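# Move foam block from desk to recessed far shelf

## Task

Pick up the little foam block lying on the desk and set it down directly on a shelf board (not on top of any carton) of the shelving section at the far end of the aisle that is set back deeper than the other sections; the robot must not tip over or be left leaning, or the task fails.

## Robot and tools

Robot: a Hello Robot Stretch 4 with a single arm. It has an omni-wheel base, a lift that rides up a mast, and an arm that telescopes forward and ends in a wrist and a gripper. It stands about 1.6 m tall, and no part of the base rim is more than 0.23 m from the base origin. Occasionally something may briefly pull on the held object or nudge loose items.

Frames: all positions are in metres. In the base frame the origin is on the floor beneath the base centre, with x pointing forward, y to the left and z up. hand_pose is reported in the base frame and marks a point between the open fingertips; it may be slightly wrong. The odometry frame is the base frame as it was when the scene began. base_odometry is computed only from wheel turns, so any slip is counted as travel. Its heading is in radians, positive to the left, from -3.142 to 3.142.

move: performs one action. Set blocking to false every time; true, or leaving it out, gets the call refused. The call returns after about 0.5 s while the motion carries on. An action may contain base, joints or both, plus optional speeds, pace and contact_limits. Alternatively it is end_of_arm alone: {"end_of_arm": "enable_torque"} turns back on any wrist or gripper motor that has shut itself off.
- base: a single object giving relative offsets from where the base last reported itself. translate_m moves straight forward (+) or back, -2 to 2 m. strafe_m slides sideways, left positive, -2 to 2 m. rotate_rad turns in place, counter-clockwise positive, -3.2 to 3.2 rad. translate_m and strafe_m may be combined into one straight diagonal drive with no turning; rotate_rad must be sent by itself.
- joints: a single object of absolute targets keyed by joint name. lift_m 0 to 1.2 m. arm_m 0 to 0.55 m extension. wrist_yaw_rad -1.134 to 4.276 (0 is forward, positive turns left, 3.14 is folded back). wrist_pitch_rad -1.117 to 4.259 (0 is level, 1.57 points straight down). wrist_roll_rad -1.117 to 4.259 (positive is clockwise when viewed from behind the gripper). gripper_m -0.038 to 0.141, the fingertip gap, accurate only to about 0.015. Targets beyond a range are clipped, and the result reports it.
- pace: "slow", "default", "fast" or "max". speeds: per-joint top speeds (lift_m, arm_m and the wrist joints, not the gripper), each up to that joint's max. A high lift slows the base.
- contact_limits: a value from 0 (lightest) to 1 for arm_m, lift_m, translate_m, strafe_m or rotate_rad, each sent only alongside its own command; the default is 0.5. Even at 0 the arm stops only after a firm push. For a gentle press, use 0 and aim 1 to 3 mm past the point of contact.
- cameras: a list drawn from head_camera, head_left_camera, head_right_camera, wrist_camera, "all"; [] returns no images.
A new move replaces only the targets it names, and other motions keep running. Each action times out after at most 14 s.

wait(seconds 0 to 10, cameras) returns state and images, and ends early once motion stops. wait(0) shows how the earlier move is going. stop brakes every motion you started; the braked motions hold where they stop. zoom_image(camera, region [x0,y0,x1,y1] in pixels, at most 504x504) enlarges part of the newest image from a camera. finished_scene(scene = the current scene number) ends the scene for good, so only call it once the block sits on the shelf and will stay put.

Results: a move line reading done, or the most serious status. Statuses: moving, done, off_target (came to rest short of the target and may still be pushing), contact_stop (blocked; that motion goes slack), time_out, limit_stop_at_own_body, limit_stop_at_tilt (lean over 6 degrees; lift, arm and wheels go slack), torque_fault (wrist or gripper motor limp until enable_torque is sent). An unplanned stop, or a refused call, cancels the remaining move/wait/finished_scene calls in the same reply. on_its_own lists what the robot did without being told. lidar_m gives 12 distances, one per 30-degree sector: the 1st points ahead and they run counter-clockwise (4th left, 7th behind, 10th right); "-" means nothing seen, or something closer than 0.25 m. wrist_depth_mm is a 7x7 grid of depths in mm from 100 to 2000, read from the top left. base_tilt is in degrees (forward and right positive, possibly 3 degrees off). turned_by_wheels versus turned_by_imu: a gap above about 0.1 rad over a single move means a collision or slip. motor_effort is in percent, with the peak in brackets. servo_current is in mA; a rise after closing the gripper indicates a firm grip.

Gripping: send gripper_m more than 0.015 under the object's width; roughly 0.06 under helps resist a tug. The gripper reading and done do not confirm a grasp. Fingertips pressed on a surface can jam.

Avoid: lift below about 0.2 (0.45 if pointing down) with the gripper over the base; tilting the wrist up together with rolling it, or yaw+pitch below about -1.1; tilting or rolling while folded back (yaw over 2.7, as at the start); lift targets below 0.02 or above 1.18 at max pace. Carrying loads far out, or driving fast with the arm extended, can tip the robot. Don't drop the block, slam into things or push hard. While you think, moves already running keep going.

Each tool is called after ">>>" as a command line: name --argument value for each argument, lists and objects as JSON in quotes; but a table of rows of numbers goes row by row, as --pt "numbers of a row", without its own name.

## Session

>>> move --cameras '["all"]'

Scene clock: 0.00 s.
base_odometry: x=+0.000 y=+0.000 heading=+0.000
turned_by_wheels: +0.000
turned_by_imu: +0.000
base_tilt: forward=+0.4 right=+1.5
lidar_m: 0.98 0.98 1.13 1.93 1.07 1.58 2.71 2.70 1.20 0.99 0.99 1.15
base_status: not commanded
joint_positions: lift_m=+0.140 arm_m=+0.002 wrist_yaw_rad=+3.046 wrist_pitch_rad=+0.002 wrist_roll_rad=+0.000 gripper_m=+0.056
joint_status: not commanded
measured_speeds: all 0
motor_effort: lift_m=+20 arm_m=-4 wheel_0=+0 wheel_1=+0 wheel_2=+0
servo_current: wrist_yaw_rad=33 wrist_pitch_rad=33 wrist_roll_rad=26 gripper_m=46
hand_pose: x=-0.1056 y=+0.1144 z=+0.3181 quat_wxyz=(+0.048, -0.001, +0.000, +0.999) (m; base frame)
wrist_depth_mm: 136 139 - - - - - / 114 140 - - 1983 - - / 123 150 - - - - - / 137 192 - - 1983 - - / - - - - 1808 1808 - / 1118 1138 196 1008 1078 1205 - / 798 723 831 152 759 866 854
pictures: head_camera, head_left_camera, head_right_camera, wrist_camera

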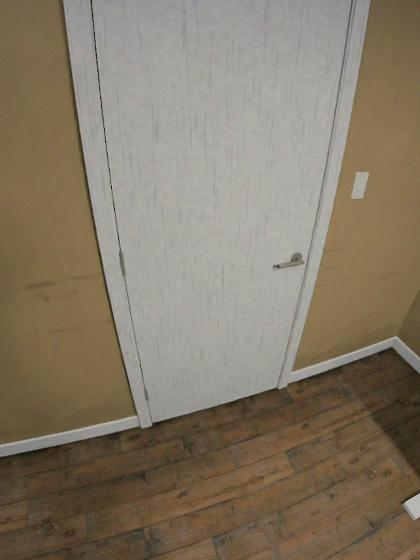

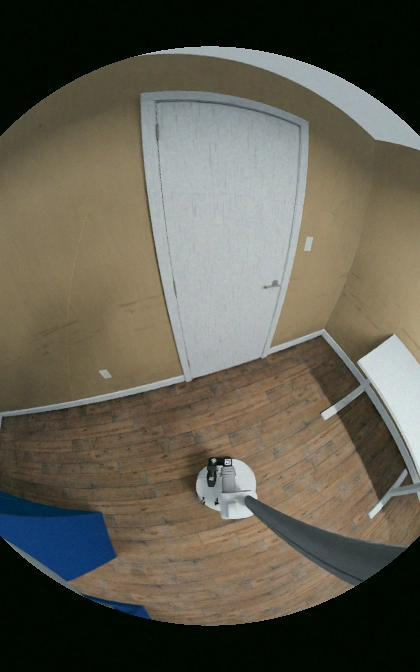

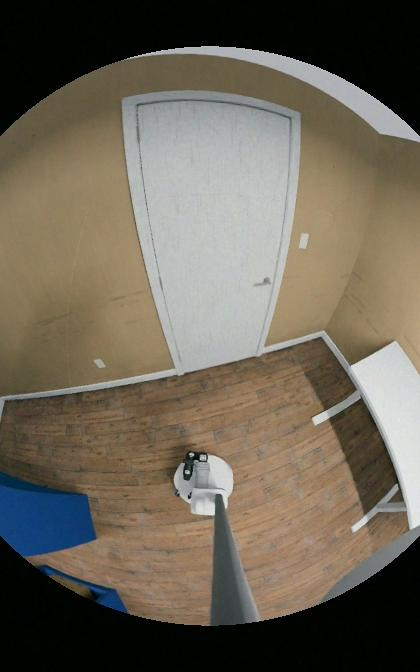

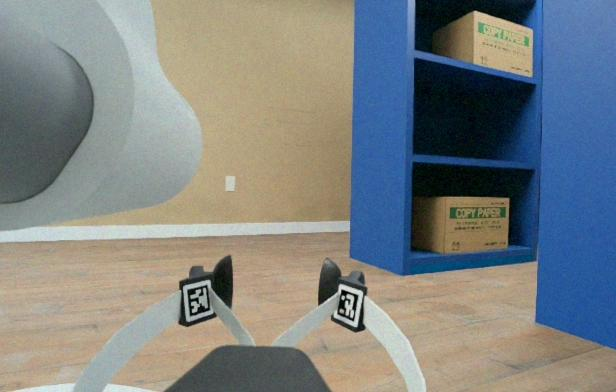

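>>> move --base '{"rotate_rad": -1.57}' --blocking false --cameras '[]'

>>> wait --seconds 3 --cameras '["head_camera", "head_left_camera", "head_right_camera"]'

Scene clock: 5.83 s.
move: moving
base_odometry: x=+0.000 y=+0.000 heading=-0.261
turned_by_wheels: -0.261
turned_by_imu: -0.258
base_tilt: forward=+0.4 right=+1.4
lidar_m: 1.04 0.97 1.05 1.42 1.05 1.11 1.60 2.69 1.49 1.04 0.97 1.04
base_status: rotate_rad moving
joint_positions: lift_m=+0.140 arm_m=+0.002 wrist_yaw_rad=+3.046 wrist_pitch_rad=+0.002 wrist_roll_rad=+0.000 gripper_m=+0.056
joint_status: not commanded
measured_speeds: translate_m=+0.001 strafe_m=-0.001 rotate_rad=-0.990 lift_m=+0.000 arm_m=+0.000 wrist_yaw_rad=+0.000 wrist_pitch_rad=+0.000 wrist_roll_rad=+0.000
motor_effort: lift_m=+20(20) arm_m=-4(4) wheel_0=+6(7) wheel_1=+7(7) wheel_2=+7(8)
servo_current: wrist_yaw_rad=39(46) wrist_pitch_rad=39(52) wrist_roll_rad=26(33) gripper_m=39(52)
hand_pose: x=-0.1056 y=+0.1144 z=+0.3181 quat_wxyz=(+0.048, -0.001, +0.000, +0.999) (m; base frame)
wrist_depth_mm: 135 140 - - - - - / 113 140 - - - - - / 123 150 - - - - - / 137 192 - - - - - / 1983 - - 1921 1921 - - / 1118 1138 196 991 1098 1008 - / 798 715 831 153 750 866 798
pictures: none
No camera images: "cameras" was empty.

Scene clock: 7.40 s.
earlier move: done
base_odometry: x=+0.000 y=+0.000 heading=-1.570
turned_by_wheels: -1.309
turned_by_imu: -1.293
base_tilt: forward=+0.2 right=+1.4
lidar_m: 0.97 0.98 1.12 1.00 0.99 1.18 2.02 1.05 1.59 2.71 2.68 1.14
base_status: done
joint_positions: lift_m=+0.140 arm_m=+0.002 wrist_yaw_rad=+3.046 wrist_pitch_rad=+0.002 wrist_roll_rad=+0.000 gripper_m=+0.056
joint_status: not commanded
measured_speeds: all 0
motor_effort: lift_m=+20(20) arm_m=-4(4) wheel_0=+3(7) wheel_1=+0(9) wheel_2=+1(8)
servo_current: wrist_yaw_rad=39(46) wrist_pitch_rad=33(52) wrist_roll_rad=26(33) gripper_m=39(52)
hand_pose: x=-0.1056 y=+0.1144 z=+0.3181 quat_wxyz=(+0.048, -0.001, +0.000, +0.999) (m; base frame)
wrist_depth_mm: 136 140 - - - - - / 115 140 - - - - - / 121 153 - - - - - / 138 205 - - - - - / - - - - - - - / 991 1025 196 1008 190 1078 - / 798 715 831 152 750 854 798
wait: 1.57 of 3 s (the move ended)
pictures: head_camera, head_left_camera, head_right_camera

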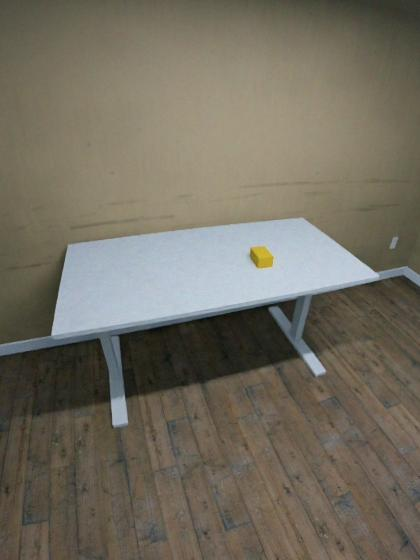

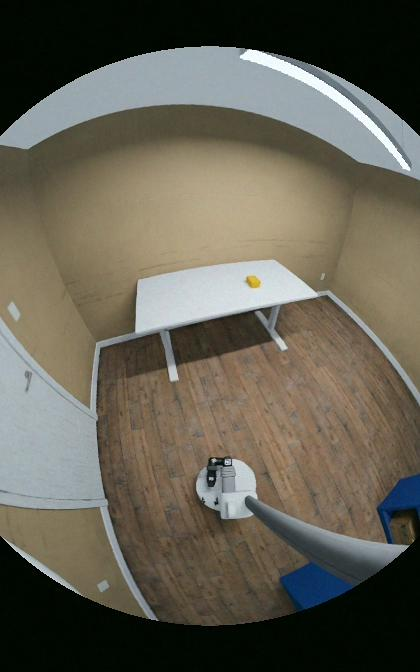

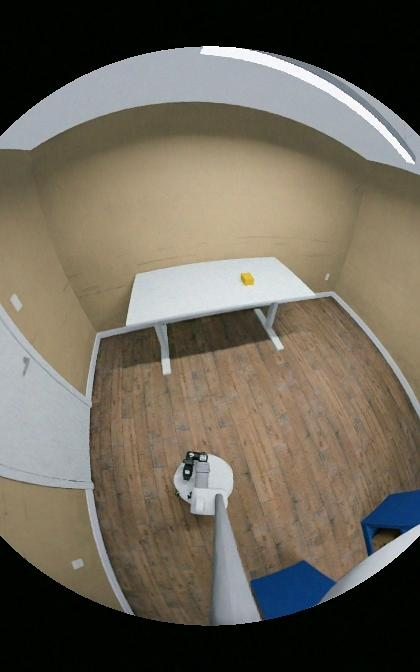

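>>> move --joints '{"lift_m": 0.95, "wrist_yaw_rad": 0.0, "gripper_m": 0.12}' --blocking false --cameras '["head_camera"]'

>>> zoom_image --camera "head_camera" --region '[200, 210, 320, 310]'

Scene clock: 37.10 s.
move: moving
base_odometry: x=+0.000 y=+0.000 heading=-1.570
turned_by_wheels: +0.000
turned_by_imu: -0.001
base_tilt: forward=+0.4 right=+1.5
lidar_m: 0.96 0.99 1.15 0.98 0.97 1.18 2.03 1.08 1.56 2.71 2.69 1.18
base_status: not commanded
joint_positions: lift_m=+0.179 arm_m=+0.002 wrist_yaw_rad=+2.446 wrist_pitch_rad=+0.002 wrist_roll_rad=+0.000 gripper_m=+0.076
joint_status: lift_m moving; wrist_yaw_rad moving; gripper_m moving
measured_speeds: translate_m=+0.000 strafe_m=+0.000 rotate_rad=+0.000 lift_m=+0.149 arm_m=+0.000 wrist_yaw_rad=-1.814 wrist_pitch_rad=+0.000 wrist_roll_rad=+0.000
motor_effort: lift_m=+27(27) arm_m=-4(4) wheel_0=+3(3) wheel_1=+0(0) wheel_2=+1(2)
servo_current: wrist_yaw_rad=98(104) wrist_pitch_rad=46(52) wrist_roll_rad=26(39) gripper_m=98(104)
hand_pose: x=+0.0077 y=+0.2519 z=+0.3570 quat_wxyz=(+0.341, -0.001, +0.000, +0.940) (m; base frame)
wrist_depth_mm: - - - - - - - / - - - - - - - / - - - - - - - / - - - - - 878 - / - 1921 - - - 878 - / 1205 1205 197 217 190 - - / 866 750 904 149 809 820 -
pictures: head_camera

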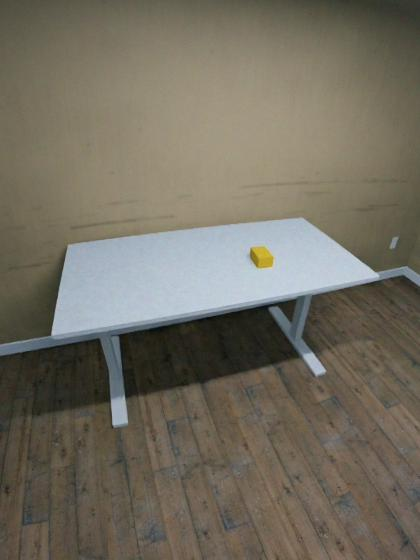

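Scaled by 4.200 from the camera's 420x560 image, which has a finer 1200x1600 frame.

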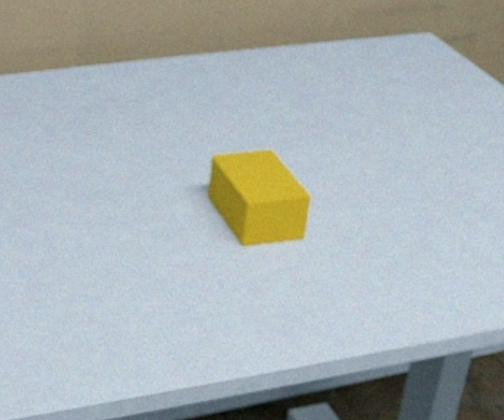

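>>> move --base '{"rotate_rad": 0.2}' --blocking false --cameras '[]'

>>> wait --seconds 1.5 --cameras '["head_camera", "wrist_camera"]'

Scene clock: 58.17 s.
earlier move: done
move: moving
base_odometry: x=+0.000 y=+0.000 heading=-1.394
turned_by_wheels: +0.176
turned_by_imu: +0.172
base_tilt: forward=+0.3 right=+1.4
lidar_m: 1.00 1.00 1.10 0.99 1.03 1.31 1.07 1.08 1.56 2.70 2.75 1.04
base_status: rotate_rad moving
joint_positions: lift_m=+0.950 arm_m=+0.002 wrist_yaw_rad=+0.003 wrist_pitch_rad=+0.002 wrist_roll_rad=+0.000 gripper_m=+0.120
joint_status: all done
measured_speeds: translate_m=+0.001 strafe_m=+0.002 rotate_rad=+0.313 lift_m=+0.000 arm_m=+0.000 wrist_yaw_rad=+0.000 wrist_pitch_rad=+0.000 wrist_roll_rad=+0.000
motor_effort: lift_m=+24(24) arm_m=-4(4) wheel_0=-3(7) wheel_1=-2(6) wheel_2=+0(7)
servo_current: wrist_yaw_rad=33(39) wrist_pitch_rad=39(59) wrist_roll_rad=33(33) gripper_m=39(52)
hand_pose: x=+0.4618 y=-0.0865 z=+1.1273 quat_wxyz=(+1.000, +0.000, +0.001, +0.002) (m; base frame)
wrist_depth_mm: - - - - - - - / - - - - - - - / - - - - - - - / - - - - - - - / - - - - - - - / - 186 171 - 193 - - / - - - - - - -
pictures: none
No camera images: "cameras" was empty.

Scene clock: 58.67 s.
earlier move: done
base_odometry: x=+0.000 y=+0.000 heading=-1.370
turned_by_wheels: +0.023
turned_by_imu: +0.023
base_tilt: forward=+0.4 right=+1.5
lidar_m: 0.98 1.02 1.07 0.97 1.02 1.36 1.06 1.09 1.56 2.69 1.51 1.05
base_status: done
joint_positions: lift_m=+0.950 arm_m=+0.002 wrist_yaw_rad=+0.003 wrist_pitch_rad=+0.002 wrist_roll_rad=+0.000 gripper_m=+0.120
joint_status: all done
measured_speeds: all 0
motor_effort: lift_m=+24(24) arm_m=-4(4) wheel_0=-4(7) wheel_1=-1(6) wheel_2=-2(7)
servo_current: wrist_yaw_rad=33(46) wrist_pitch_rad=33(59) wrist_roll_rad=26(33) gripper_m=39(52)
hand_pose: x=+0.4618 y=-0.0865 z=+1.1273 quat_wxyz=(+1.000, +0.000, +0.001, +0.002) (m; base frame)
wrist_depth_mm: - - - - - - - / - - - - - - - / - - - - - - - / - - - - - - - / - - - - - - - / - 186 171 - 192 - - / - - - - - - -
wait: 0.50 of 1.5 s (the move ended)
pictures: head_camera, wrist_camera
camera_calibration:
wrist_camera: T_world_to_cam=[[-0.0447373, -0.99805, 0.0435184, -0.137457], [-0.0246428, -0.0424463, -0.998795, 1.18662], [0.998695, -0.0457558, -0.0226959, -0.209946], [0, 0, 0, 1]] pos_world=[0.232764, -0.0964274, 1.18641]

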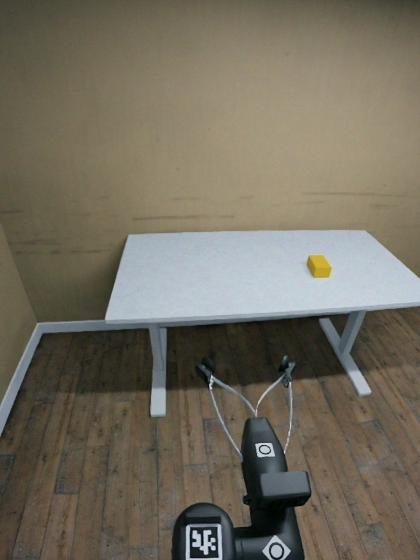

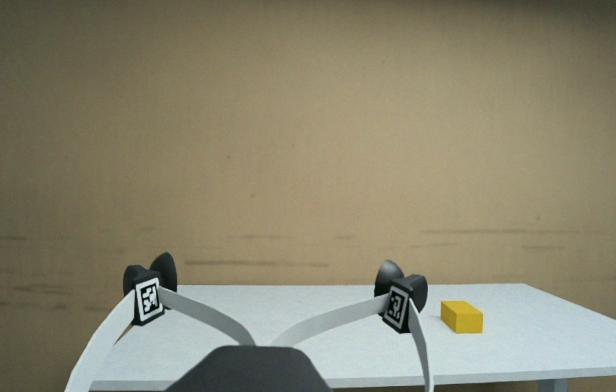

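>>> move --base '{"translate_m": 0.42, "strafe_m": -0.51}' --joints '{"wrist_pitch_rad": 0.4}' --blocking false --cameras '[]'

>>> wait --seconds 4 --cameras '["head_camera", "wrist_camera"]'

Scene clock: 84.10 s.
move: moving
base_odometry: x=-0.021 y=-0.026 heading=-1.370
turned_by_wheels: +0.000
turned_by_imu: -0.001
base_tilt: forward=+0.4 right=+1.5
lidar_m: 0.96 0.98 1.10 1.01 1.07 1.39 1.07 1.10 1.55 2.66 1.52 1.03
base_status: translate_m moving; strafe_m moving
joint_positions: lift_m=+0.950 arm_m=+0.002 wrist_yaw_rad=+0.003 wrist_pitch_rad=+0.396 wrist_roll_rad=+0.000 gripper_m=+0.120
joint_status: wrist_pitch_rad moving
measured_speeds: translate_m=+0.080 strafe_m=-0.099 rotate_rad=+0.001 lift_m=+0.000 arm_m=+0.000 wrist_yaw_rad=+0.000 wrist_pitch_rad=+0.210 wrist_roll_rad=+0.000
motor_effort: lift_m=+24(24) arm_m=-4(4) wheel_0=+7(9) wheel_1=-4(5) wheel_2=-7(8)
servo_current: wrist_yaw_rad=33(39) wrist_pitch_rad=33(72) wrist_roll_rad=33(33) gripper_m=46(52)
hand_pose: x=+0.4395 y=-0.0866 z=+1.0165 quat_wxyz=(+0.980, +0.000, +0.197, +0.002) (m; base frame)
wrist_depth_mm: - - - - - - - / - - - - - - - / - - - - - - - / - - - - - - - / - - - - - - - / 1618 196 1430 1808 198 1756 1756 / 1397 1366 1464 152 1464 1464 1537
pictures: none
No camera images: "cameras" was empty.

Scene clock: 87.27 s.
earlier move: done
base_odometry: x=-0.416 y=-0.513 heading=-1.370
turned_by_wheels: +0.000
turned_by_imu: -0.002
base_tilt: forward=+0.2 right=+1.4
lidar_m: 0.59 0.62 0.83 1.52 1.59 2.06 1.44 1.58 2.31 2.14 2.18 0.64
base_status: done
joint_positions: lift_m=+0.950 arm_m=+0.002 wrist_yaw_rad=+0.003 wrist_pitch_rad=+0.400 wrist_roll_rad=+0.000 gripper_m=+0.120
joint_status: all done
measured_speeds: all 0
motor_effort: lift_m=+24(24) arm_m=-4(4) wheel_0=+1(10) wheel_1=+0(6) wheel_2=-2(8)
servo_current: wrist_yaw_rad=33(52) wrist_pitch_rad=33(72) wrist_roll_rad=26(39) gripper_m=39(52)
hand_pose: x=+0.4391 y=-0.0866 z=+1.0157 quat_wxyz=(+0.980, +0.000, +0.198, +0.002) (m; base frame)
wrist_depth_mm: - - - - - - - / - - - - - - - / - - - - - - - / - - - - - - - / - - - - - - - / - 186 171 - 192 - - / - 1336 - - - 1397 1464
wait: 3.17 of 4 s (the move ended)
pictures: head_camera, wrist_camera
camera_calibration:
wrist_camera: T_world_to_cam=[[-0.0241419, -0.997984, 0.0586976, -0.158144], [-0.4095, -0.043691, -0.911263, 1.15458], [0.911991, -0.0460363, -0.40762, 0.2392], [0, 0, 0, 1]] pos_world=[0.250834, -0.096369, 1.15891]

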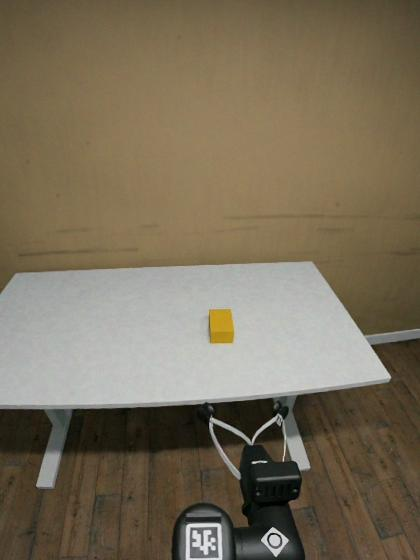

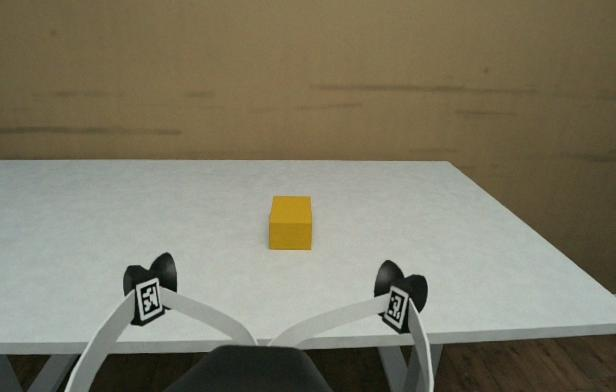

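>>> move --joints '{"arm_m": 0.30}' --blocking false --cameras '[]'

>>> wait --seconds 3 --cameras '["head_camera", "wrist_camera"]'

Scene clock: 107.50 s.
move: moving
base_odometry: x=-0.416 y=-0.513 heading=-1.370
turned_by_wheels: +0.000
turned_by_imu: -0.001
base_tilt: forward=+0.4 right=+1.4
lidar_m: 0.60 0.61 0.85 1.52 1.58 2.08 1.44 1.58 2.34 2.15 2.19 0.63
base_status: not commanded
joint_positions: lift_m=+0.950 arm_m=+0.054 wrist_yaw_rad=+0.003 wrist_pitch_rad=+0.400 wrist_roll_rad=+0.000 gripper_m=+0.120
joint_status: arm_m moving
measured_speeds: translate_m=+0.000 strafe_m=+0.000 rotate_rad=+0.000 lift_m=+0.000 arm_m=+0.198 wrist_yaw_rad=+0.000 wrist_pitch_rad=+0.000 wrist_roll_rad=+0.000
motor_effort: lift_m=+24(24) arm_m=+8(9) wheel_0=+1(1) wheel_1=-1(1) wheel_2=-2(2)
servo_current: wrist_yaw_rad=39(46) wrist_pitch_rad=59(59) wrist_roll_rad=26(33) gripper_m=46(52)
hand_pose: x=+0.4913 y=-0.0866 z=+1.0157 quat_wxyz=(+0.980, +0.000, +0.198, +0.002) (m; base frame)
wrist_depth_mm: - - - - - - - / - - - - - - - / - - - - - - - / - - - - - - - / - - - - - - - / - 186 170 - 192 - - / - 139 - - - 1366 1430
pictures: none
No camera images: "cameras" was empty.

Scene clock: 109.00 s.
earlier move: done
base_odometry: x=-0.416 y=-0.513 heading=-1.370
turned_by_wheels: +0.000
turned_by_imu: +0.000
base_tilt: forward=+0.3 right=+1.5
lidar_m: 0.60 0.61 0.84 1.52 1.55 2.08 1.45 1.57 2.29 2.14 2.18 0.65
base_status: not commanded
joint_positions: lift_m=+0.950 arm_m=+0.300 wrist_yaw_rad=+0.003 wrist_pitch_rad=+0.400 wrist_roll_rad=+0.000 gripper_m=+0.120
joint_status: all done
measured_speeds: all 0
motor_effort: lift_m=+24(24) arm_m=+6(9) wheel_0=+1(2) wheel_1=-1(1) wheel_2=-2(2)
servo_current: wrist_yaw_rad=39(46) wrist_pitch_rad=39(59) wrist_roll_rad=33(33) gripper_m=46(59)
hand_pose: x=+0.7366 y=-0.0866 z=+1.0157 quat_wxyz=(+0.980, +0.000, +0.198, +0.002) (m; base frame)
wrist_depth_mm: - - - - - - - / - - - - - - - / - - - - - - - / - - - - - - - / - - - - - - - / - 186 171 480 192 - - / - - - - - - -
wait: 1.50 of 3 s (the move ended)
pictures: head_camera, wrist_camera
camera_calibration:
wrist_camera: T_world_to_cam=[[-0.0241874, -0.997983, 0.058698, -0.150941], [-0.409517, -0.0436719, -0.911257, 1.27641], [0.911982, -0.0460788, -0.407634, -0.0321069], [0, 0, 0, 1]] pos_world=[0.548341, -0.0963726, 1.15891]

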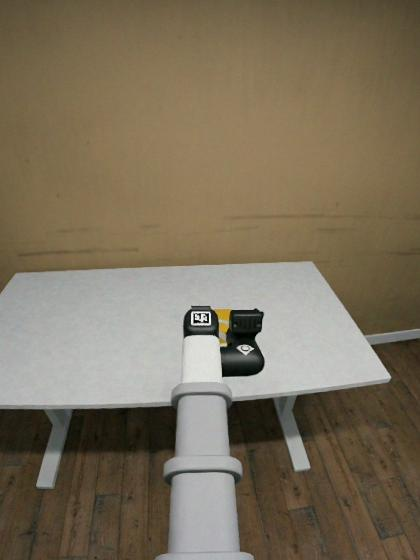

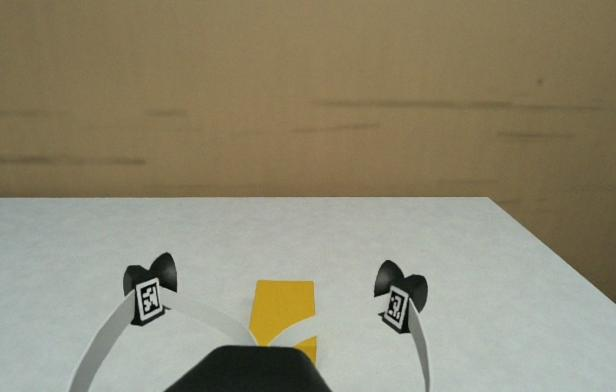

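>>> move --base '{"strafe_m": -0.009}' --joints '{"arm_m": 0.497, "gripper_m": 0.138}' --blocking false --cameras '[]'

>>> wait --seconds 3 --cameras '["wrist_camera"]'

>>> move --joints '{"lift_m": 0.79}' --pace "slow" --contact_limits '{"lift_m": 0.2}' --blocking false --cameras '[]'

>>> wait --seconds 3 --cameras '["wrist_camera", "head_camera"]'

Scene clock: 131.63 s.
move: moving
base_odometry: x=-0.425 y=-0.515 heading=-1.370
turned_by_wheels: +0.000
turned_by_imu: -0.001
base_tilt: forward=+0.3 right=+1.4
lidar_m: 0.61 0.65 0.83 1.53 1.57 2.08 1.44 1.56 2.30 2.14 2.18 0.63
base_status: strafe_m moving
joint_positions: lift_m=+0.950 arm_m=+0.352 wrist_yaw_rad=+0.003 wrist_pitch_rad=+0.400 wrist_roll_rad=+0.000 gripper_m=+0.132
joint_status: arm_m moving; gripper_m moving
measured_speeds: translate_m=+0.000 strafe_m=+0.000 rotate_rad=+0.000 lift_m=+0.000 arm_m=+0.198 wrist_yaw_rad=+0.000 wrist_pitch_rad=+0.000 wrist_roll_rad=+0.000
motor_effort: lift_m=+23(24) arm_m=+6(9) wheel_0=+2(8) wheel_1=-2(7) wheel_2=-2(2)
servo_current: wrist_yaw_rad=33(46) wrist_pitch_rad=59(59) wrist_roll_rad=26(33) gripper_m=52(72)
hand_pose: x=+0.7891 y=-0.0866 z=+1.0156 quat_wxyz=(+0.980, +0.000, +0.198, +0.001) (m; base frame)
wrist_depth_mm: - - - - - - - / - - - - - - - / - - - - - - - / - - - - - - - / - - - - - - - / - 187 177 462 195 - - / - - - - - - -
pictures: none
No camera images: "cameras" was empty.

Scene clock: 132.83 s.
earlier move: done
base_odometry: x=-0.425 y=-0.515 heading=-1.370
turned_by_wheels: +0.000
turned_by_imu: +0.000
base_tilt: forward=+0.4 right=+1.4
lidar_m: 0.59 0.64 0.83 1.54 1.56 2.09 1.42 1.55 2.30 2.14 2.19 0.65
base_status: done
joint_positions: lift_m=+0.950 arm_m=+0.497 wrist_yaw_rad=+0.003 wrist_pitch_rad=+0.400 wrist_roll_rad=+0.000 gripper_m=+0.138
joint_status: all done
measured_speeds: all 0
motor_effort: lift_m=+24(24) arm_m=+6(10) wheel_0=+2(8) wheel_1=-1(7) wheel_2=+0(2)
servo_current: wrist_yaw_rad=46(46) wrist_pitch_rad=39(59) wrist_roll_rad=33(33) gripper_m=46(85)
hand_pose: x=+0.9336 y=-0.0866 z=+1.0156 quat_wxyz=(+0.980, +0.000, +0.198, +0.001) (m; base frame)
wrist_depth_mm: - - - - - - - / - - - - - - - / - - - - - - - / - - - - - - - / - - - - - - - / - 186 172 - 195 - - / - - - - - - -
wait: 1.20 of 3 s (the move ended)
pictures: wrist_camera
camera_calibration:
wrist_camera: T_world_to_cam=[[-0.0243491, -0.997979, 0.0586985, -0.146069], [-0.409538, -0.0436053, -0.91125, 1.35708], [0.911968, -0.0462273, -0.407648, -0.211728], [0, 0, 0, 1]] pos_world=[0.745309, -0.0963852, 1.15891]

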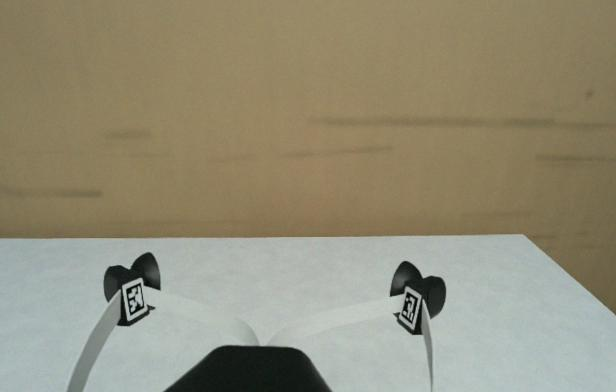

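Scene clock: 133.33 s.
move: moving
base_odometry: x=-0.425 y=-0.515 heading=-1.370
turned_by_wheels: +0.000
turned_by_imu: +0.000
base_tilt: forward=+0.3 right=+1.5
lidar_m: 0.60 0.63 0.85 1.54 1.57 2.09 1.43 1.54 2.30 2.13 2.18 0.64
base_status: not commanded
joint_positions: lift_m=+0.924 arm_m=+0.497 wrist_yaw_rad=+0.003 wrist_pitch_rad=+0.400 wrist_roll_rad=+0.000 gripper_m=+0.138
joint_status: lift_m moving
measured_speeds: translate_m=+0.000 strafe_m=+0.000 rotate_rad=+0.000 lift_m=-0.099 arm_m=+0.000 wrist_yaw_rad=+0.000 wrist_pitch_rad=+0.000 wrist_roll_rad=+0.000
motor_effort: lift_m=+12(22) arm_m=+6(7) wheel_0=+2(2) wheel_1=-1(2) wheel_2=+0(0)
servo_current: wrist_yaw_rad=39(46) wrist_pitch_rad=26(46) wrist_roll_rad=26(33) gripper_m=46(52)
contact_limits: lift_m 0.2
hand_pose: x=+0.9336 y=-0.0866 z=+0.9903 quat_wxyz=(+0.980, +0.000, +0.198, +0.001) (m; base frame)
wrist_depth_mm: - - - - - - - / - - - - - - - / - - - - - - - / - - - - - - - / - - - - - - - / - 186 171 - 195 - - / - - - - - - -
pictures: none
No camera images: "cameras" was empty.

Scene clock: 134.93 s.
earlier move: done
base_odometry: x=-0.425 y=-0.515 heading=-1.370
turned_by_wheels: +0.000
turned_by_imu: +0.000
base_tilt: forward=+0.3 right=+1.5
lidar_m: 0.60 0.62 0.84 1.54 1.59 2.10 1.43 1.57 2.30 2.15 2.19 0.66
base_status: not commanded
joint_positions: lift_m=+0.790 arm_m=+0.497 wrist_yaw_rad=+0.003 wrist_pitch_rad=+0.400 wrist_roll_rad=+0.000 gripper_m=+0.138
joint_status: all done
measured_speeds: all 0
motor_effort: lift_m=+13(22) arm_m=+6(7) wheel_0=+2(2) wheel_1=-1(2) wheel_2=+0(0)
servo_current: wrist_yaw_rad=33(46) wrist_pitch_rad=52(65) wrist_roll_rad=26(39) gripper_m=39(59)
contact_limits: lift_m 0.2
hand_pose: x=+0.9336 y=-0.0866 z=+0.8565 quat_wxyz=(+0.980, +0.000, +0.198, +0.001) (m; base frame)
wrist_depth_mm: - - - - - - - / - - - - - - - / - - - - - - - / - - - - - - - / - - - - - - - / - 186 235 255 195 - - / - - 208 - - - -
wait: 1.60 of 3 s (the move ended)
pictures: head_camera, wrist_camera
camera_calibration:
wrist_camera: T_world_to_cam=[[-0.0243491, -0.997979, 0.0586984, -0.136726], [-0.409538, -0.0436053, -0.911251, 1.21204], [0.911968, -0.0462273, -0.407648, -0.276615], [0, 0, 0, 1]] pos_world=[0.745311, -0.0963852, 0.999737]

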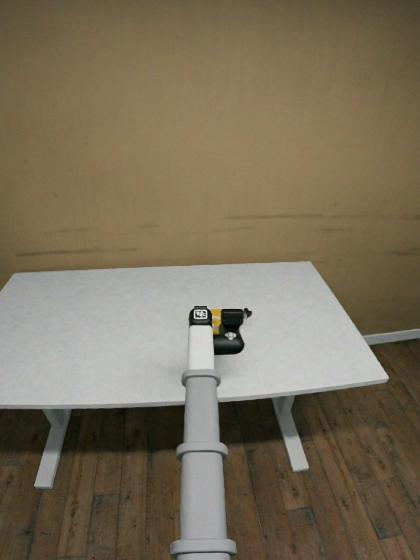

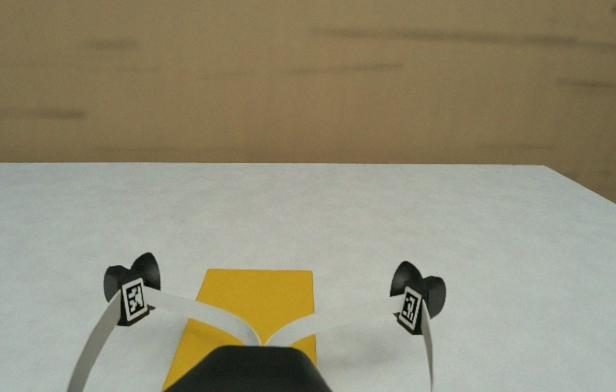

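>>> move --base '{"strafe_m": 0.01}' --blocking false --cameras '[]'

>>> wait --seconds 1.5 --cameras '["wrist_camera"]'

>>> move --joints '{"lift_m": 0.7335}' --pace "slow" --contact_limits '{"lift_m": 0.1}' --blocking false --cameras '[]'

>>> wait --seconds 3 --cameras '["wrist_camera"]'

Scene clock: 153.47 s.
move: moving
base_odometry: x=-0.415 y=-0.513 heading=-1.370
turned_by_wheels: +0.000
turned_by_imu: -0.001
base_tilt: forward=+0.3 right=+1.2
lidar_m: 0.61 0.59 0.84 1.51 1.56 2.06 1.43 1.56 2.31 2.15 2.18 0.66
base_status: strafe_m moving
joint_positions: lift_m=+0.790 arm_m=+0.497 wrist_yaw_rad=+0.003 wrist_pitch_rad=+0.400 wrist_roll_rad=+0.000 gripper_m=+0.138
joint_status: not commanded
measured_speeds: all 0
motor_effort: lift_m=+14(14) arm_m=+6(7) wheel_0=-1(9) wheel_1=+1(8) wheel_2=-1(2)
servo_current: wrist_yaw_rad=39(39) wrist_pitch_rad=52(52) wrist_roll_rad=33(33) gripper_m=46(52)
contact_limits: lift_m 0.2
hand_pose: x=+0.9336 y=-0.0866 z=+0.8565 quat_wxyz=(+0.980, +0.000, +0.198, +0.001) (m; base frame)
wrist_depth_mm: - - - - - - - / - - - - - - - / - - - - - - - / - - - - - - - / - - - - - - - / - 187 224 254 195 - - / - - 201 - - - -
pictures: none
No camera images: "cameras" was empty.

Scene clock: 153.73 s.
earlier move: done
base_odometry: x=-0.415 y=-0.513 heading=-1.370
turned_by_wheels: +0.000
turned_by_imu: +0.000
base_tilt: forward=+0.4 right=+1.4
lidar_m: 0.60 0.63 0.84 1.53 1.56 2.08 1.45 1.54 2.33 2.16 2.19 0.66
base_status: done
joint_positions: lift_m=+0.790 arm_m=+0.497 wrist_yaw_rad=+0.003 wrist_pitch_rad=+0.400 wrist_roll_rad=+0.000 gripper_m=+0.138
joint_status: not commanded
measured_speeds: all 0
motor_effort: lift_m=+14(14) arm_m=+6(7) wheel_0=-1(9) wheel_1=+1(8) wheel_2=+0(2)
servo_current: wrist_yaw_rad=39(39) wrist_pitch_rad=39(52) wrist_roll_rad=26(33) gripper_m=52(52)
contact_limits: lift_m 0.2
hand_pose: x=+0.9336 y=-0.0866 z=+0.8565 quat_wxyz=(+0.980, +0.000, +0.198, +0.001) (m; base frame)
wrist_depth_mm: - - - - - - - / - - - - - - - / - - - - - - - / - - - - - - - / - - - - - - - / - 186 224 255 195 - - / - - 202 - - - -
wait: 0.27 of 1.5 s (the move ended)
pictures: wrist_camera
camera_calibration:
wrist_camera: T_world_to_cam=[[-0.0243489, -0.997979, 0.0586986, -0.136726], [-0.409538, -0.0436055, -0.911251, 1.21204], [0.911968, -0.0462272, -0.407648, -0.27662], [0, 0, 0, 1]] pos_world=[0.745317, -0.0963852, 0.999737]

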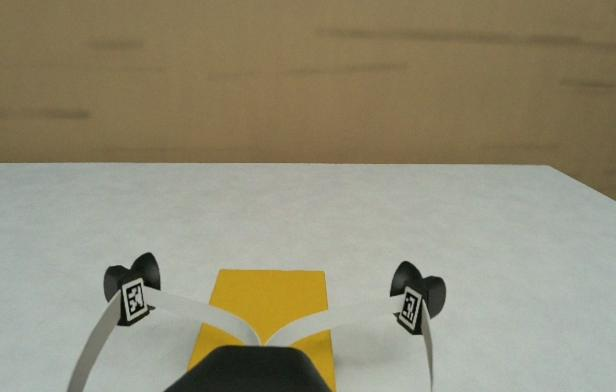

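Scene clock: 154.23 s.
move: moving
base_odometry: x=-0.415 y=-0.513 heading=-1.370
turned_by_wheels: +0.000
turned_by_imu: +0.000
base_tilt: forward=+0.3 right=+1.2
lidar_m: 0.59 0.62 0.84 1.52 1.54 2.06 1.43 1.54 2.30 2.15 2.21 0.67
base_status: not commanded
joint_positions: lift_m=+0.764 arm_m=+0.497 wrist_yaw_rad=+0.003 wrist_pitch_rad=+0.400 wrist_roll_rad=+0.000 gripper_m=+0.138
joint_status: lift_m moving
measured_speeds: translate_m=+0.000 strafe_m=+0.000 rotate_rad=+0.000 lift_m=-0.099 arm_m=+0.000 wrist_yaw_rad=+0.000 wrist_pitch_rad=+0.000 wrist_roll_rad=+0.000
motor_effort: lift_m=+13(15) arm_m=+6(7) wheel_0=-1(1) wheel_1=+1(1) wheel_2=+0(0)
servo_current: wrist_yaw_rad=39(39) wrist_pitch_rad=33(52) wrist_roll_rad=26(33) gripper_m=46(59)
contact_limits: lift_m 0.1
hand_pose: x=+0.9336 y=-0.0866 z=+0.8303 quat_wxyz=(+0.980, +0.000, +0.198, +0.001) (m; base frame)
wrist_depth_mm: - - - - - - - / - - - - - - - / - - - - - - - / - - - - - - - / - - 249 252 - - - / - 186 202 211 195 - - / - - 186 135 - - -
pictures: none
No camera images: "cameras" was empty.

Scene clock: 155.07 s.
earlier move: done
base_odometry: x=-0.415 y=-0.513 heading=-1.370
turned_by_wheels: +0.000
turned_by_imu: +0.000
base_tilt: forward=+0.4 right=+1.2
lidar_m: 0.59 0.62 0.84 1.52 1.58 2.07 1.44 1.56 2.29 2.15 2.21 0.64
base_status: not commanded
joint_positions: lift_m=+0.734 arm_m=+0.497 wrist_yaw_rad=+0.003 wrist_pitch_rad=+0.396 wrist_roll_rad=+0.000 gripper_m=+0.138
joint_status: all done
measured_speeds: all 0
motor_effort: lift_m=+9(15) arm_m=+6(7) wheel_0=-1(1) wheel_1=+0(1) wheel_2=+0(0)
servo_current: wrist_yaw_rad=39(46) wrist_pitch_rad=46(52) wrist_roll_rad=26(33) gripper_m=52(59)
contact_limits: lift_m 0.1
hand_pose: x=+0.9340 y=-0.0866 z=+0.8014 quat_wxyz=(+0.980, +0.000, +0.197, +0.001) (m; base frame)
wrist_depth_mm: - - - - - - - / - - - - - - - / - - - - - - - / - - - - - - - / - - 229 244 - - - / - 181 180 182 194 - - / - 156 154 134 - - -
wait: 0.83 of 3 s (the move ended)
pictures: wrist_camera
camera_calibration:
wrist_camera: T_world_to_cam=[[-0.0245761, -0.997979, 0.058592, -0.133183], [-0.406004, -0.0435947, -0.912831, 1.15999], [0.913541, -0.0462224, -0.404112, -0.303777], [0, 0, 0, 1]] pos_world=[0.745198, -0.0963856, 0.943914]

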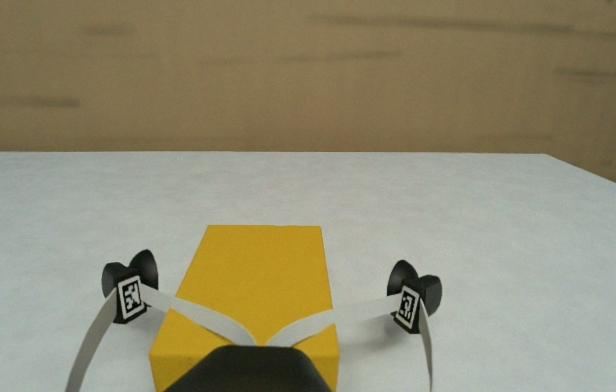

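>>> move --joints '{"gripper_m": 0.025}' --blocking false --cameras '[]'

>>> wait --seconds 4 --cameras '["wrist_camera"]'

>>> move --joints '{"lift_m": 0.8}' --pace "slow" --blocking false --cameras '[]'

>>> wait --seconds 2 --cameras '["wrist_camera"]'

Scene clock: 163.80 s.
move: moving
base_odometry: x=-0.415 y=-0.513 heading=-1.370
turned_by_wheels: +0.000
turned_by_imu: -0.001
base_tilt: forward=+0.4 right=+1.4
lidar_m: 0.60 0.62 0.83 1.52 1.56 2.08 1.46 1.54 2.30 2.14 2.20 0.65
base_status: not commanded
joint_positions: lift_m=+0.734 arm_m=+0.497 wrist_yaw_rad=+0.003 wrist_pitch_rad=+0.396 wrist_roll_rad=+0.000 gripper_m=+0.126
joint_status: gripper_m moving
measured_speeds: all 0
motor_effort: lift_m=+9(9) arm_m=+6(6) wheel_0=-1(1) wheel_1=+1(1) wheel_2=+0(0)
servo_current: wrist_yaw_rad=39(46) wrist_pitch_rad=46(52) wrist_roll_rad=26(33) gripper_m=72(85)
contact_limits: lift_m 0.1
hand_pose: x=+0.9341 y=-0.0866 z=+0.8014 quat_wxyz=(+0.980, +0.000, +0.197, +0.001) (m; base frame)
wrist_depth_mm: - - - - - - - / - - - - - - - / - - - - - - - / - - - - - - - / - - 228 243 - - - / - 180 179 181 193 - - / - 155 153 155 - - -
pictures: none
No camera images: "cameras" was empty.

Scene clock: 165.33 s.
earlier move: done
base_odometry: x=-0.415 y=-0.513 heading=-1.370
turned_by_wheels: +0.000
turned_by_imu: +0.000
base_tilt: forward=+0.4 right=+1.4
lidar_m: 0.61 0.63 0.83 1.52 1.54 2.10 1.44 1.57 2.29 2.15 2.20 0.66
base_status: not commanded
joint_positions: lift_m=+0.734 arm_m=+0.497 wrist_yaw_rad=+0.003 wrist_pitch_rad=+0.396 wrist_roll_rad=+0.000 gripper_m=+0.026
joint_status: all done
measured_speeds: all 0
motor_effort: lift_m=+11(11) arm_m=+5(6) wheel_0=+0(1) wheel_1=+1(1) wheel_2=+0(0)
servo_current: wrist_yaw_rad=46(46) wrist_pitch_rad=39(52) wrist_roll_rad=26(33) gripper_m=117(228)
contact_limits: lift_m 0.1
hand_pose: x=+0.9342 y=-0.0866 z=+0.8012 quat_wxyz=(+0.980, +0.000, +0.197, +0.001) (m; base frame)
wrist_depth_mm: - - - - - - - / - - - - - - - / - - - - - - - / - - - - - - - / - - 200 202 - - - / - 175 166 167 181 - - / - - 145 148 - - -
wait: 1.53 of 4 s (the move ended)
pictures: wrist_camera
camera_calibration:
wrist_camera: T_world_to_cam=[[-0.0245782, -0.997979, 0.058591, -0.133166], [-0.405972, -0.0435946, -0.912845, 1.15986], [0.913555, -0.0462224, -0.40408, -0.304009], [0, 0, 0, 1]] pos_world=[0.745328, -0.0963856, 0.943734]

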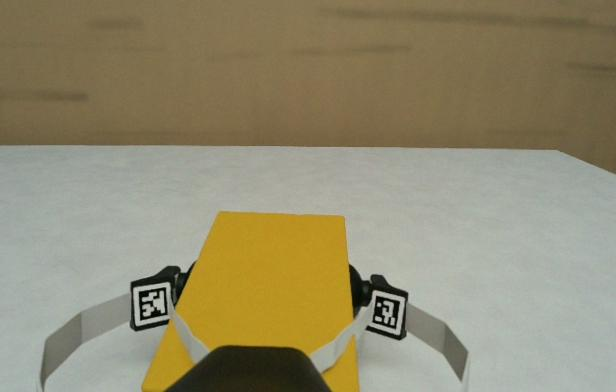

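Scene clock: 165.83 s.
move: moving
base_odometry: x=-0.415 y=-0.513 heading=-1.370
turned_by_wheels: +0.000
turned_by_imu: +0.000
base_tilt: forward=+0.4 right=+1.3
lidar_m: 0.61 0.63 0.85 1.52 1.57 2.10 1.44 1.56 2.34 2.15 2.17 0.67
base_status: not commanded
joint_positions: lift_m=+0.759 arm_m=+0.497 wrist_yaw_rad=+0.003 wrist_pitch_rad=+0.400 wrist_roll_rad=+0.000 gripper_m=+0.026
joint_status: lift_m moving
measured_speeds: translate_m=+0.000 strafe_m=+0.000 rotate_rad=+0.000 lift_m=+0.099 arm_m=+0.000 wrist_yaw_rad=+0.000 wrist_pitch_rad=+0.000 wrist_roll_rad=+0.000
motor_effort: lift_m=+25(25) arm_m=+5(5) wheel_0=+0(1) wheel_1=+1(1) wheel_2=+0(0)
servo_current: wrist_yaw_rad=33(39) wrist_pitch_rad=33(52) wrist_roll_rad=26(33) gripper_m=111(117)
hand_pose: x=+0.9337 y=-0.0866 z=+0.8252 quat_wxyz=(+0.980, +0.000, +0.199, +0.001) (m; base frame)
wrist_depth_mm: - - - - - - - / - - - - - - - / - - - - - - - / - - - - - - - / - - 202 203 - - - / - 177 167 168 183 - - / - - 146 148 - - -
pictures: none
No camera images: "cameras" was empty.

Scene clock: 166.77 s.
earlier move: done
base_odometry: x=-0.415 y=-0.513 heading=-1.370
turned_by_wheels: +0.000
turned_by_imu: +0.000
base_tilt: forward=+0.5 right=+1.2
lidar_m: 0.61 0.62 0.84 1.52 1.55 2.06 1.45 1.57 2.30 2.14 2.21 0.67
base_status: not commanded
joint_positions: lift_m=+0.800 arm_m=+0.497 wrist_yaw_rad=+0.003 wrist_pitch_rad=+0.400 wrist_roll_rad=+0.000 gripper_m=+0.026
joint_status: all done
measured_speeds: all 0
motor_effort: lift_m=+24(27) arm_m=+5(5) wheel_0=+0(1) wheel_1=+1(1) wheel_2=+0(0)
servo_current: wrist_yaw_rad=39(39) wrist_pitch_rad=33(59) wrist_roll_rad=26(33) gripper_m=104(117)
hand_pose: x=+0.9337 y=-0.0866 z=+0.8655 quat_wxyz=(+0.980, +0.000, +0.199, +0.001) (m; base frame)
wrist_depth_mm: - - - - - - - / - - - - - - - / - - - - - - - / - - - - - - - / - - 202 203 - - - / - 176 167 168 183 - - / - - 146 148 - - -
wait: 0.93 of 2 s (the move ended)
pictures: wrist_camera
camera_calibration:
wrist_camera: T_world_to_cam=[[-0.0243332, -0.997979, 0.058706, -0.137274], [-0.409787, -0.043606, -0.911138, 1.22045], [0.911857, -0.0462279, -0.407898, -0.272714], [0, 0, 0, 1]] pos_world=[0.745459, -0.0963852, 1.00881]

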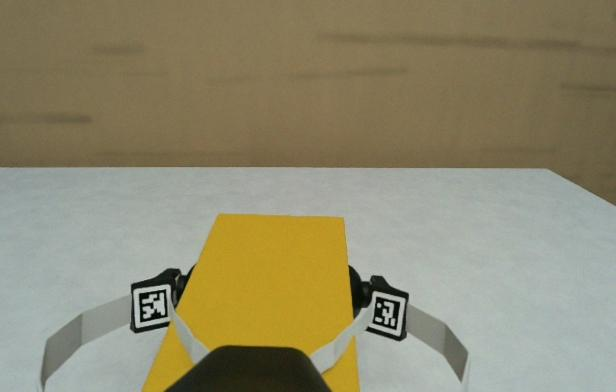

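>>> move --joints '{"lift_m": 0.9, "arm_m": 0.0}' --blocking false --cameras '[]'

>>> wait --seconds 3 --cameras '[]'

>>> move --base '{"rotate_rad": 3.0}' --blocking false --cameras '[]'

>>> wait --seconds 5 --cameras '["all"]'

Scene clock: 176.77 s.
move: moving
base_odometry: x=-0.415 y=-0.513 heading=-1.370
turned_by_wheels: +0.000
turned_by_imu: -0.001
base_tilt: forward=+0.2 right=+1.4
lidar_m: 0.60 0.60 0.84 1.53 1.56 2.07 1.43 1.56 2.32 2.15 2.19 0.64
base_status: not commanded
joint_positions: lift_m=+0.839 arm_m=+0.445 wrist_yaw_rad=+0.003 wrist_pitch_rad=+0.400 wrist_roll_rad=+0.000 gripper_m=+0.026
joint_status: lift_m moving; arm_m moving
joint sent to its limit — arm_m, lower limit.
measured_speeds: translate_m=+0.000 strafe_m=+0.000 rotate_rad=+0.000 lift_m=+0.149 arm_m=-0.198 wrist_yaw_rad=+0.000 wrist_pitch_rad=+0.000 wrist_roll_rad=+0.000
motor_effort: lift_m=+26(27) arm_m=-4(9) wheel_0=+0(1) wheel_1=+1(1) wheel_2=+0(0)
servo_current: wrist_yaw_rad=39(52) wrist_pitch_rad=39(52) wrist_roll_rad=20(33) gripper_m=98(117)
hand_pose: x=+0.8816 y=-0.0866 z=+0.9048 quat_wxyz=(+0.980, +0.000, +0.199, +0.001) (m; base frame)
wrist_depth_mm: - - - - - - - / - - - - - - - / - - - - - - - / - - - - - - - / - - 202 203 - - - / - 176 167 167 182 - - / - - 146 148 - - -
pictures: none
No camera images: "cameras" was empty.

Scene clock: 178.80 s.
earlier move: done
base_odometry: x=-0.415 y=-0.513 heading=-1.370
turned_by_wheels: +0.000
turned_by_imu: +0.000
base_tilt: forward=+0.5 right=+1.4
lidar_m: 0.62 0.63 0.83 1.52 1.57 2.10 1.45 1.57 2.31 2.14 2.20 0.63
base_status: not commanded
joint_positions: lift_m=+0.900 arm_m=+0.002 wrist_yaw_rad=+0.003 wrist_pitch_rad=+0.400 wrist_roll_rad=+0.000 gripper_m=+0.026
joint_status: all done
joint sent to its limit — arm_m, lower limit.
measured_speeds: all 0
motor_effort: lift_m=+24(27) arm_m=-6(10) wheel_0=+0(1) wheel_1=+1(1) wheel_2=+0(0)
servo_current: wrist_yaw_rad=33(52) wrist_pitch_rad=52(59) wrist_roll_rad=33(33) gripper_m=111(117)
hand_pose: x=+0.4393 y=-0.0866 z=+0.9655 quat_wxyz=(+0.980, +0.000, +0.199, +0.001) (m; base frame)
wrist_depth_mm: - - - - - - - / - - - - - - - / - - - - - - - / - - - - - - - / - - 202 203 - - - / - 176 167 167 183 - 1618 / 1255 1308 146 148 - 1308 1430
wait: 2.03 of 3 s (the move ended)
pictures: none
No camera images: "cameras" was empty.

Scene clock: 179.30 s.
move: moving
base_odometry: x=-0.415 y=-0.513 heading=-1.122
turned_by_wheels: +0.248
turned_by_imu: +0.245
base_tilt: forward=+0.2 right=+1.4
lidar_m: 0.61 0.68 1.55 1.52 1.72 1.46 1.44 1.58 2.16 2.15 0.76 0.60
base_status: rotate_rad moving
joint_positions: lift_m=+0.900 arm_m=+0.002 wrist_yaw_rad=+0.003 wrist_pitch_rad=+0.400 wrist_roll_rad=+0.000 gripper_m=+0.026
joint_status: not commanded
measured_speeds: translate_m=-0.001 strafe_m=+0.000 rotate_rad=+0.945 lift_m=+0.000 arm_m=+0.000 wrist_yaw_rad=+0.000 wrist_pitch_rad=+0.000 wrist_roll_rad=+0.000
motor_effort: lift_m=+24(24) arm_m=-6(6) wheel_0=-7(7) wheel_1=-5(7) wheel_2=-7(7)
servo_current: wrist_yaw_rad=39(46) wrist_pitch_rad=26(52) wrist_roll_rad=26(33) gripper_m=111(111)
hand_pose: x=+0.4393 y=-0.0866 z=+0.9655 quat_wxyz=(+0.980, +0.000, +0.199, +0.001) (m; base frame)
wrist_depth_mm: - - - - - - - / - - - - - - - / - - - - - - - / - - - - - - - / - - 202 203 - - - / 1499 176 167 168 183 - - / 1255 1281 146 148 1336 1281 1366
pictures: none
No camera images: "cameras" was empty.

Scene clock: 181.70 s.
earlier move: done
base_odometry: x=-0.415 y=-0.513 heading=+1.629
turned_by_wheels: +2.751
turned_by_imu: +2.715
base_tilt: forward=+0.4 right=+1.5
lidar_m: 1.44 1.57 1.70 2.18 2.18 0.70 0.61 0.60 0.71 1.52 1.54 1.80
base_status: done
joint_positions: lift_m=+0.900 arm_m=+0.002 wrist_yaw_rad=+0.003 wrist_pitch_rad=+0.400 wrist_roll_rad=+0.000 gripper_m=+0.026
joint_status: not commanded
measured_speeds: all 0
motor_effort: lift_m=+24(24) arm_m=-6(7) wheel_0=-2(9) wheel_1=-2(7) wheel_2=-2(9)
servo_current: wrist_yaw_rad=39(52) wrist_pitch_rad=52(52) wrist_roll_rad=39(39) gripper_m=111(117)
hand_pose: x=+0.4393 y=-0.0866 z=+0.9655 quat_wxyz=(+0.980, +0.000, +0.199, +0.001) (m; base frame)
wrist_depth_mm: - - - - - - - / - - - - - - - / - - - - - - - / 1863 - - - - - - / 1661 1983 202 203 - - - / 1537 180 167 168 183 1756 1661 / 1255 1308 146 148 1366 1281 1430
wait: 2.40 of 5 s (the move ended)
pictures: head_camera, head_left_camera, head_right_camera, wrist_camera
camera_calibration:
wrist_camera: T_world_to_cam=[[-0.0243299, -0.997979, 0.0587078, -0.155181], [-0.409843, -0.0436061, -0.911113, 1.10896], [0.911831, -0.0462283, -0.407954, 0.219002], [0, 0, 0, 1]] pos_world=[0.251033, -0.0963852, 1.10884]

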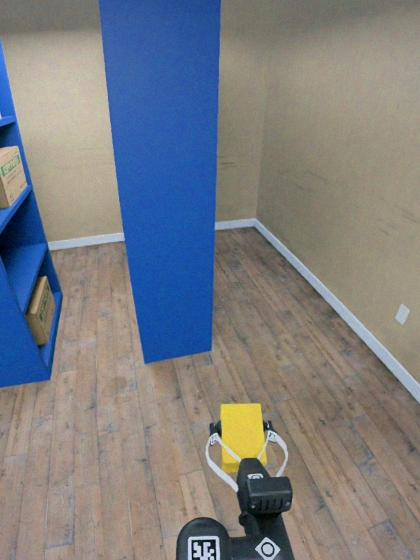

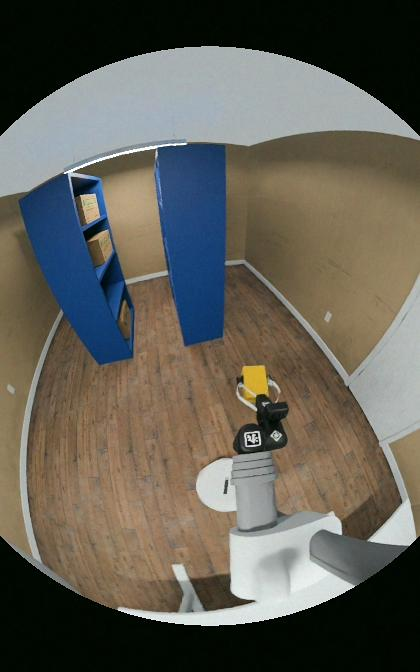

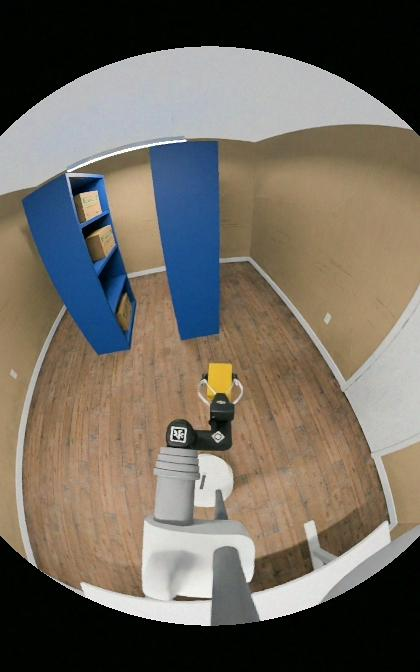

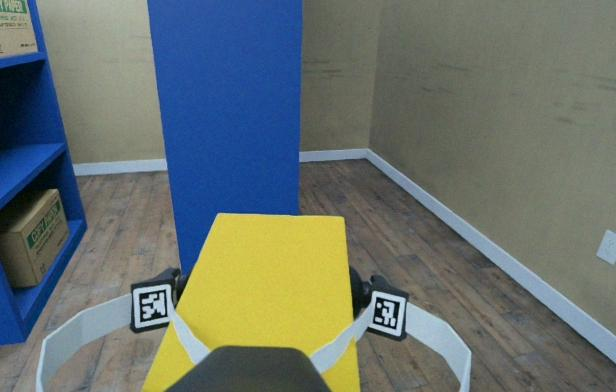

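>>> zoom_image --camera "head_left_camera" --region '[20, 130, 240, 380]'

>>> zoom_image --camera "head_camera" --region '[0, 0, 260, 400]'

Scaled by 2.016 from the camera's 420x672 image, which has a finer 600x960 frame.

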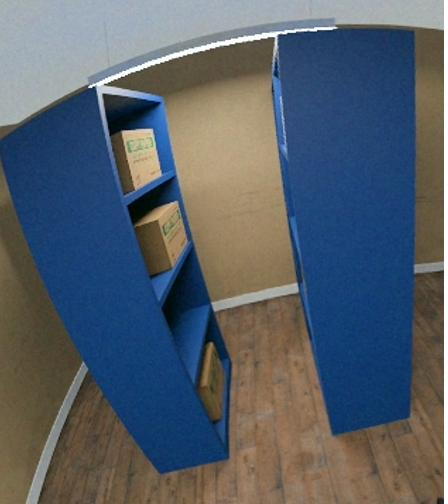

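Scaled by 1.260 from the camera's 420x560 image, which has a finer 1200x1600 frame.

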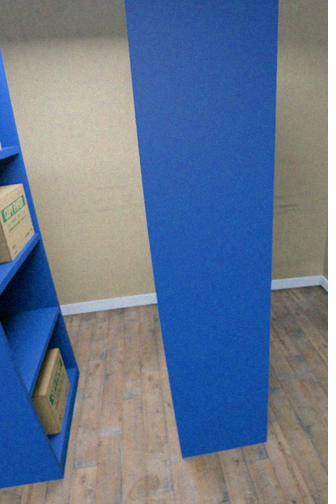

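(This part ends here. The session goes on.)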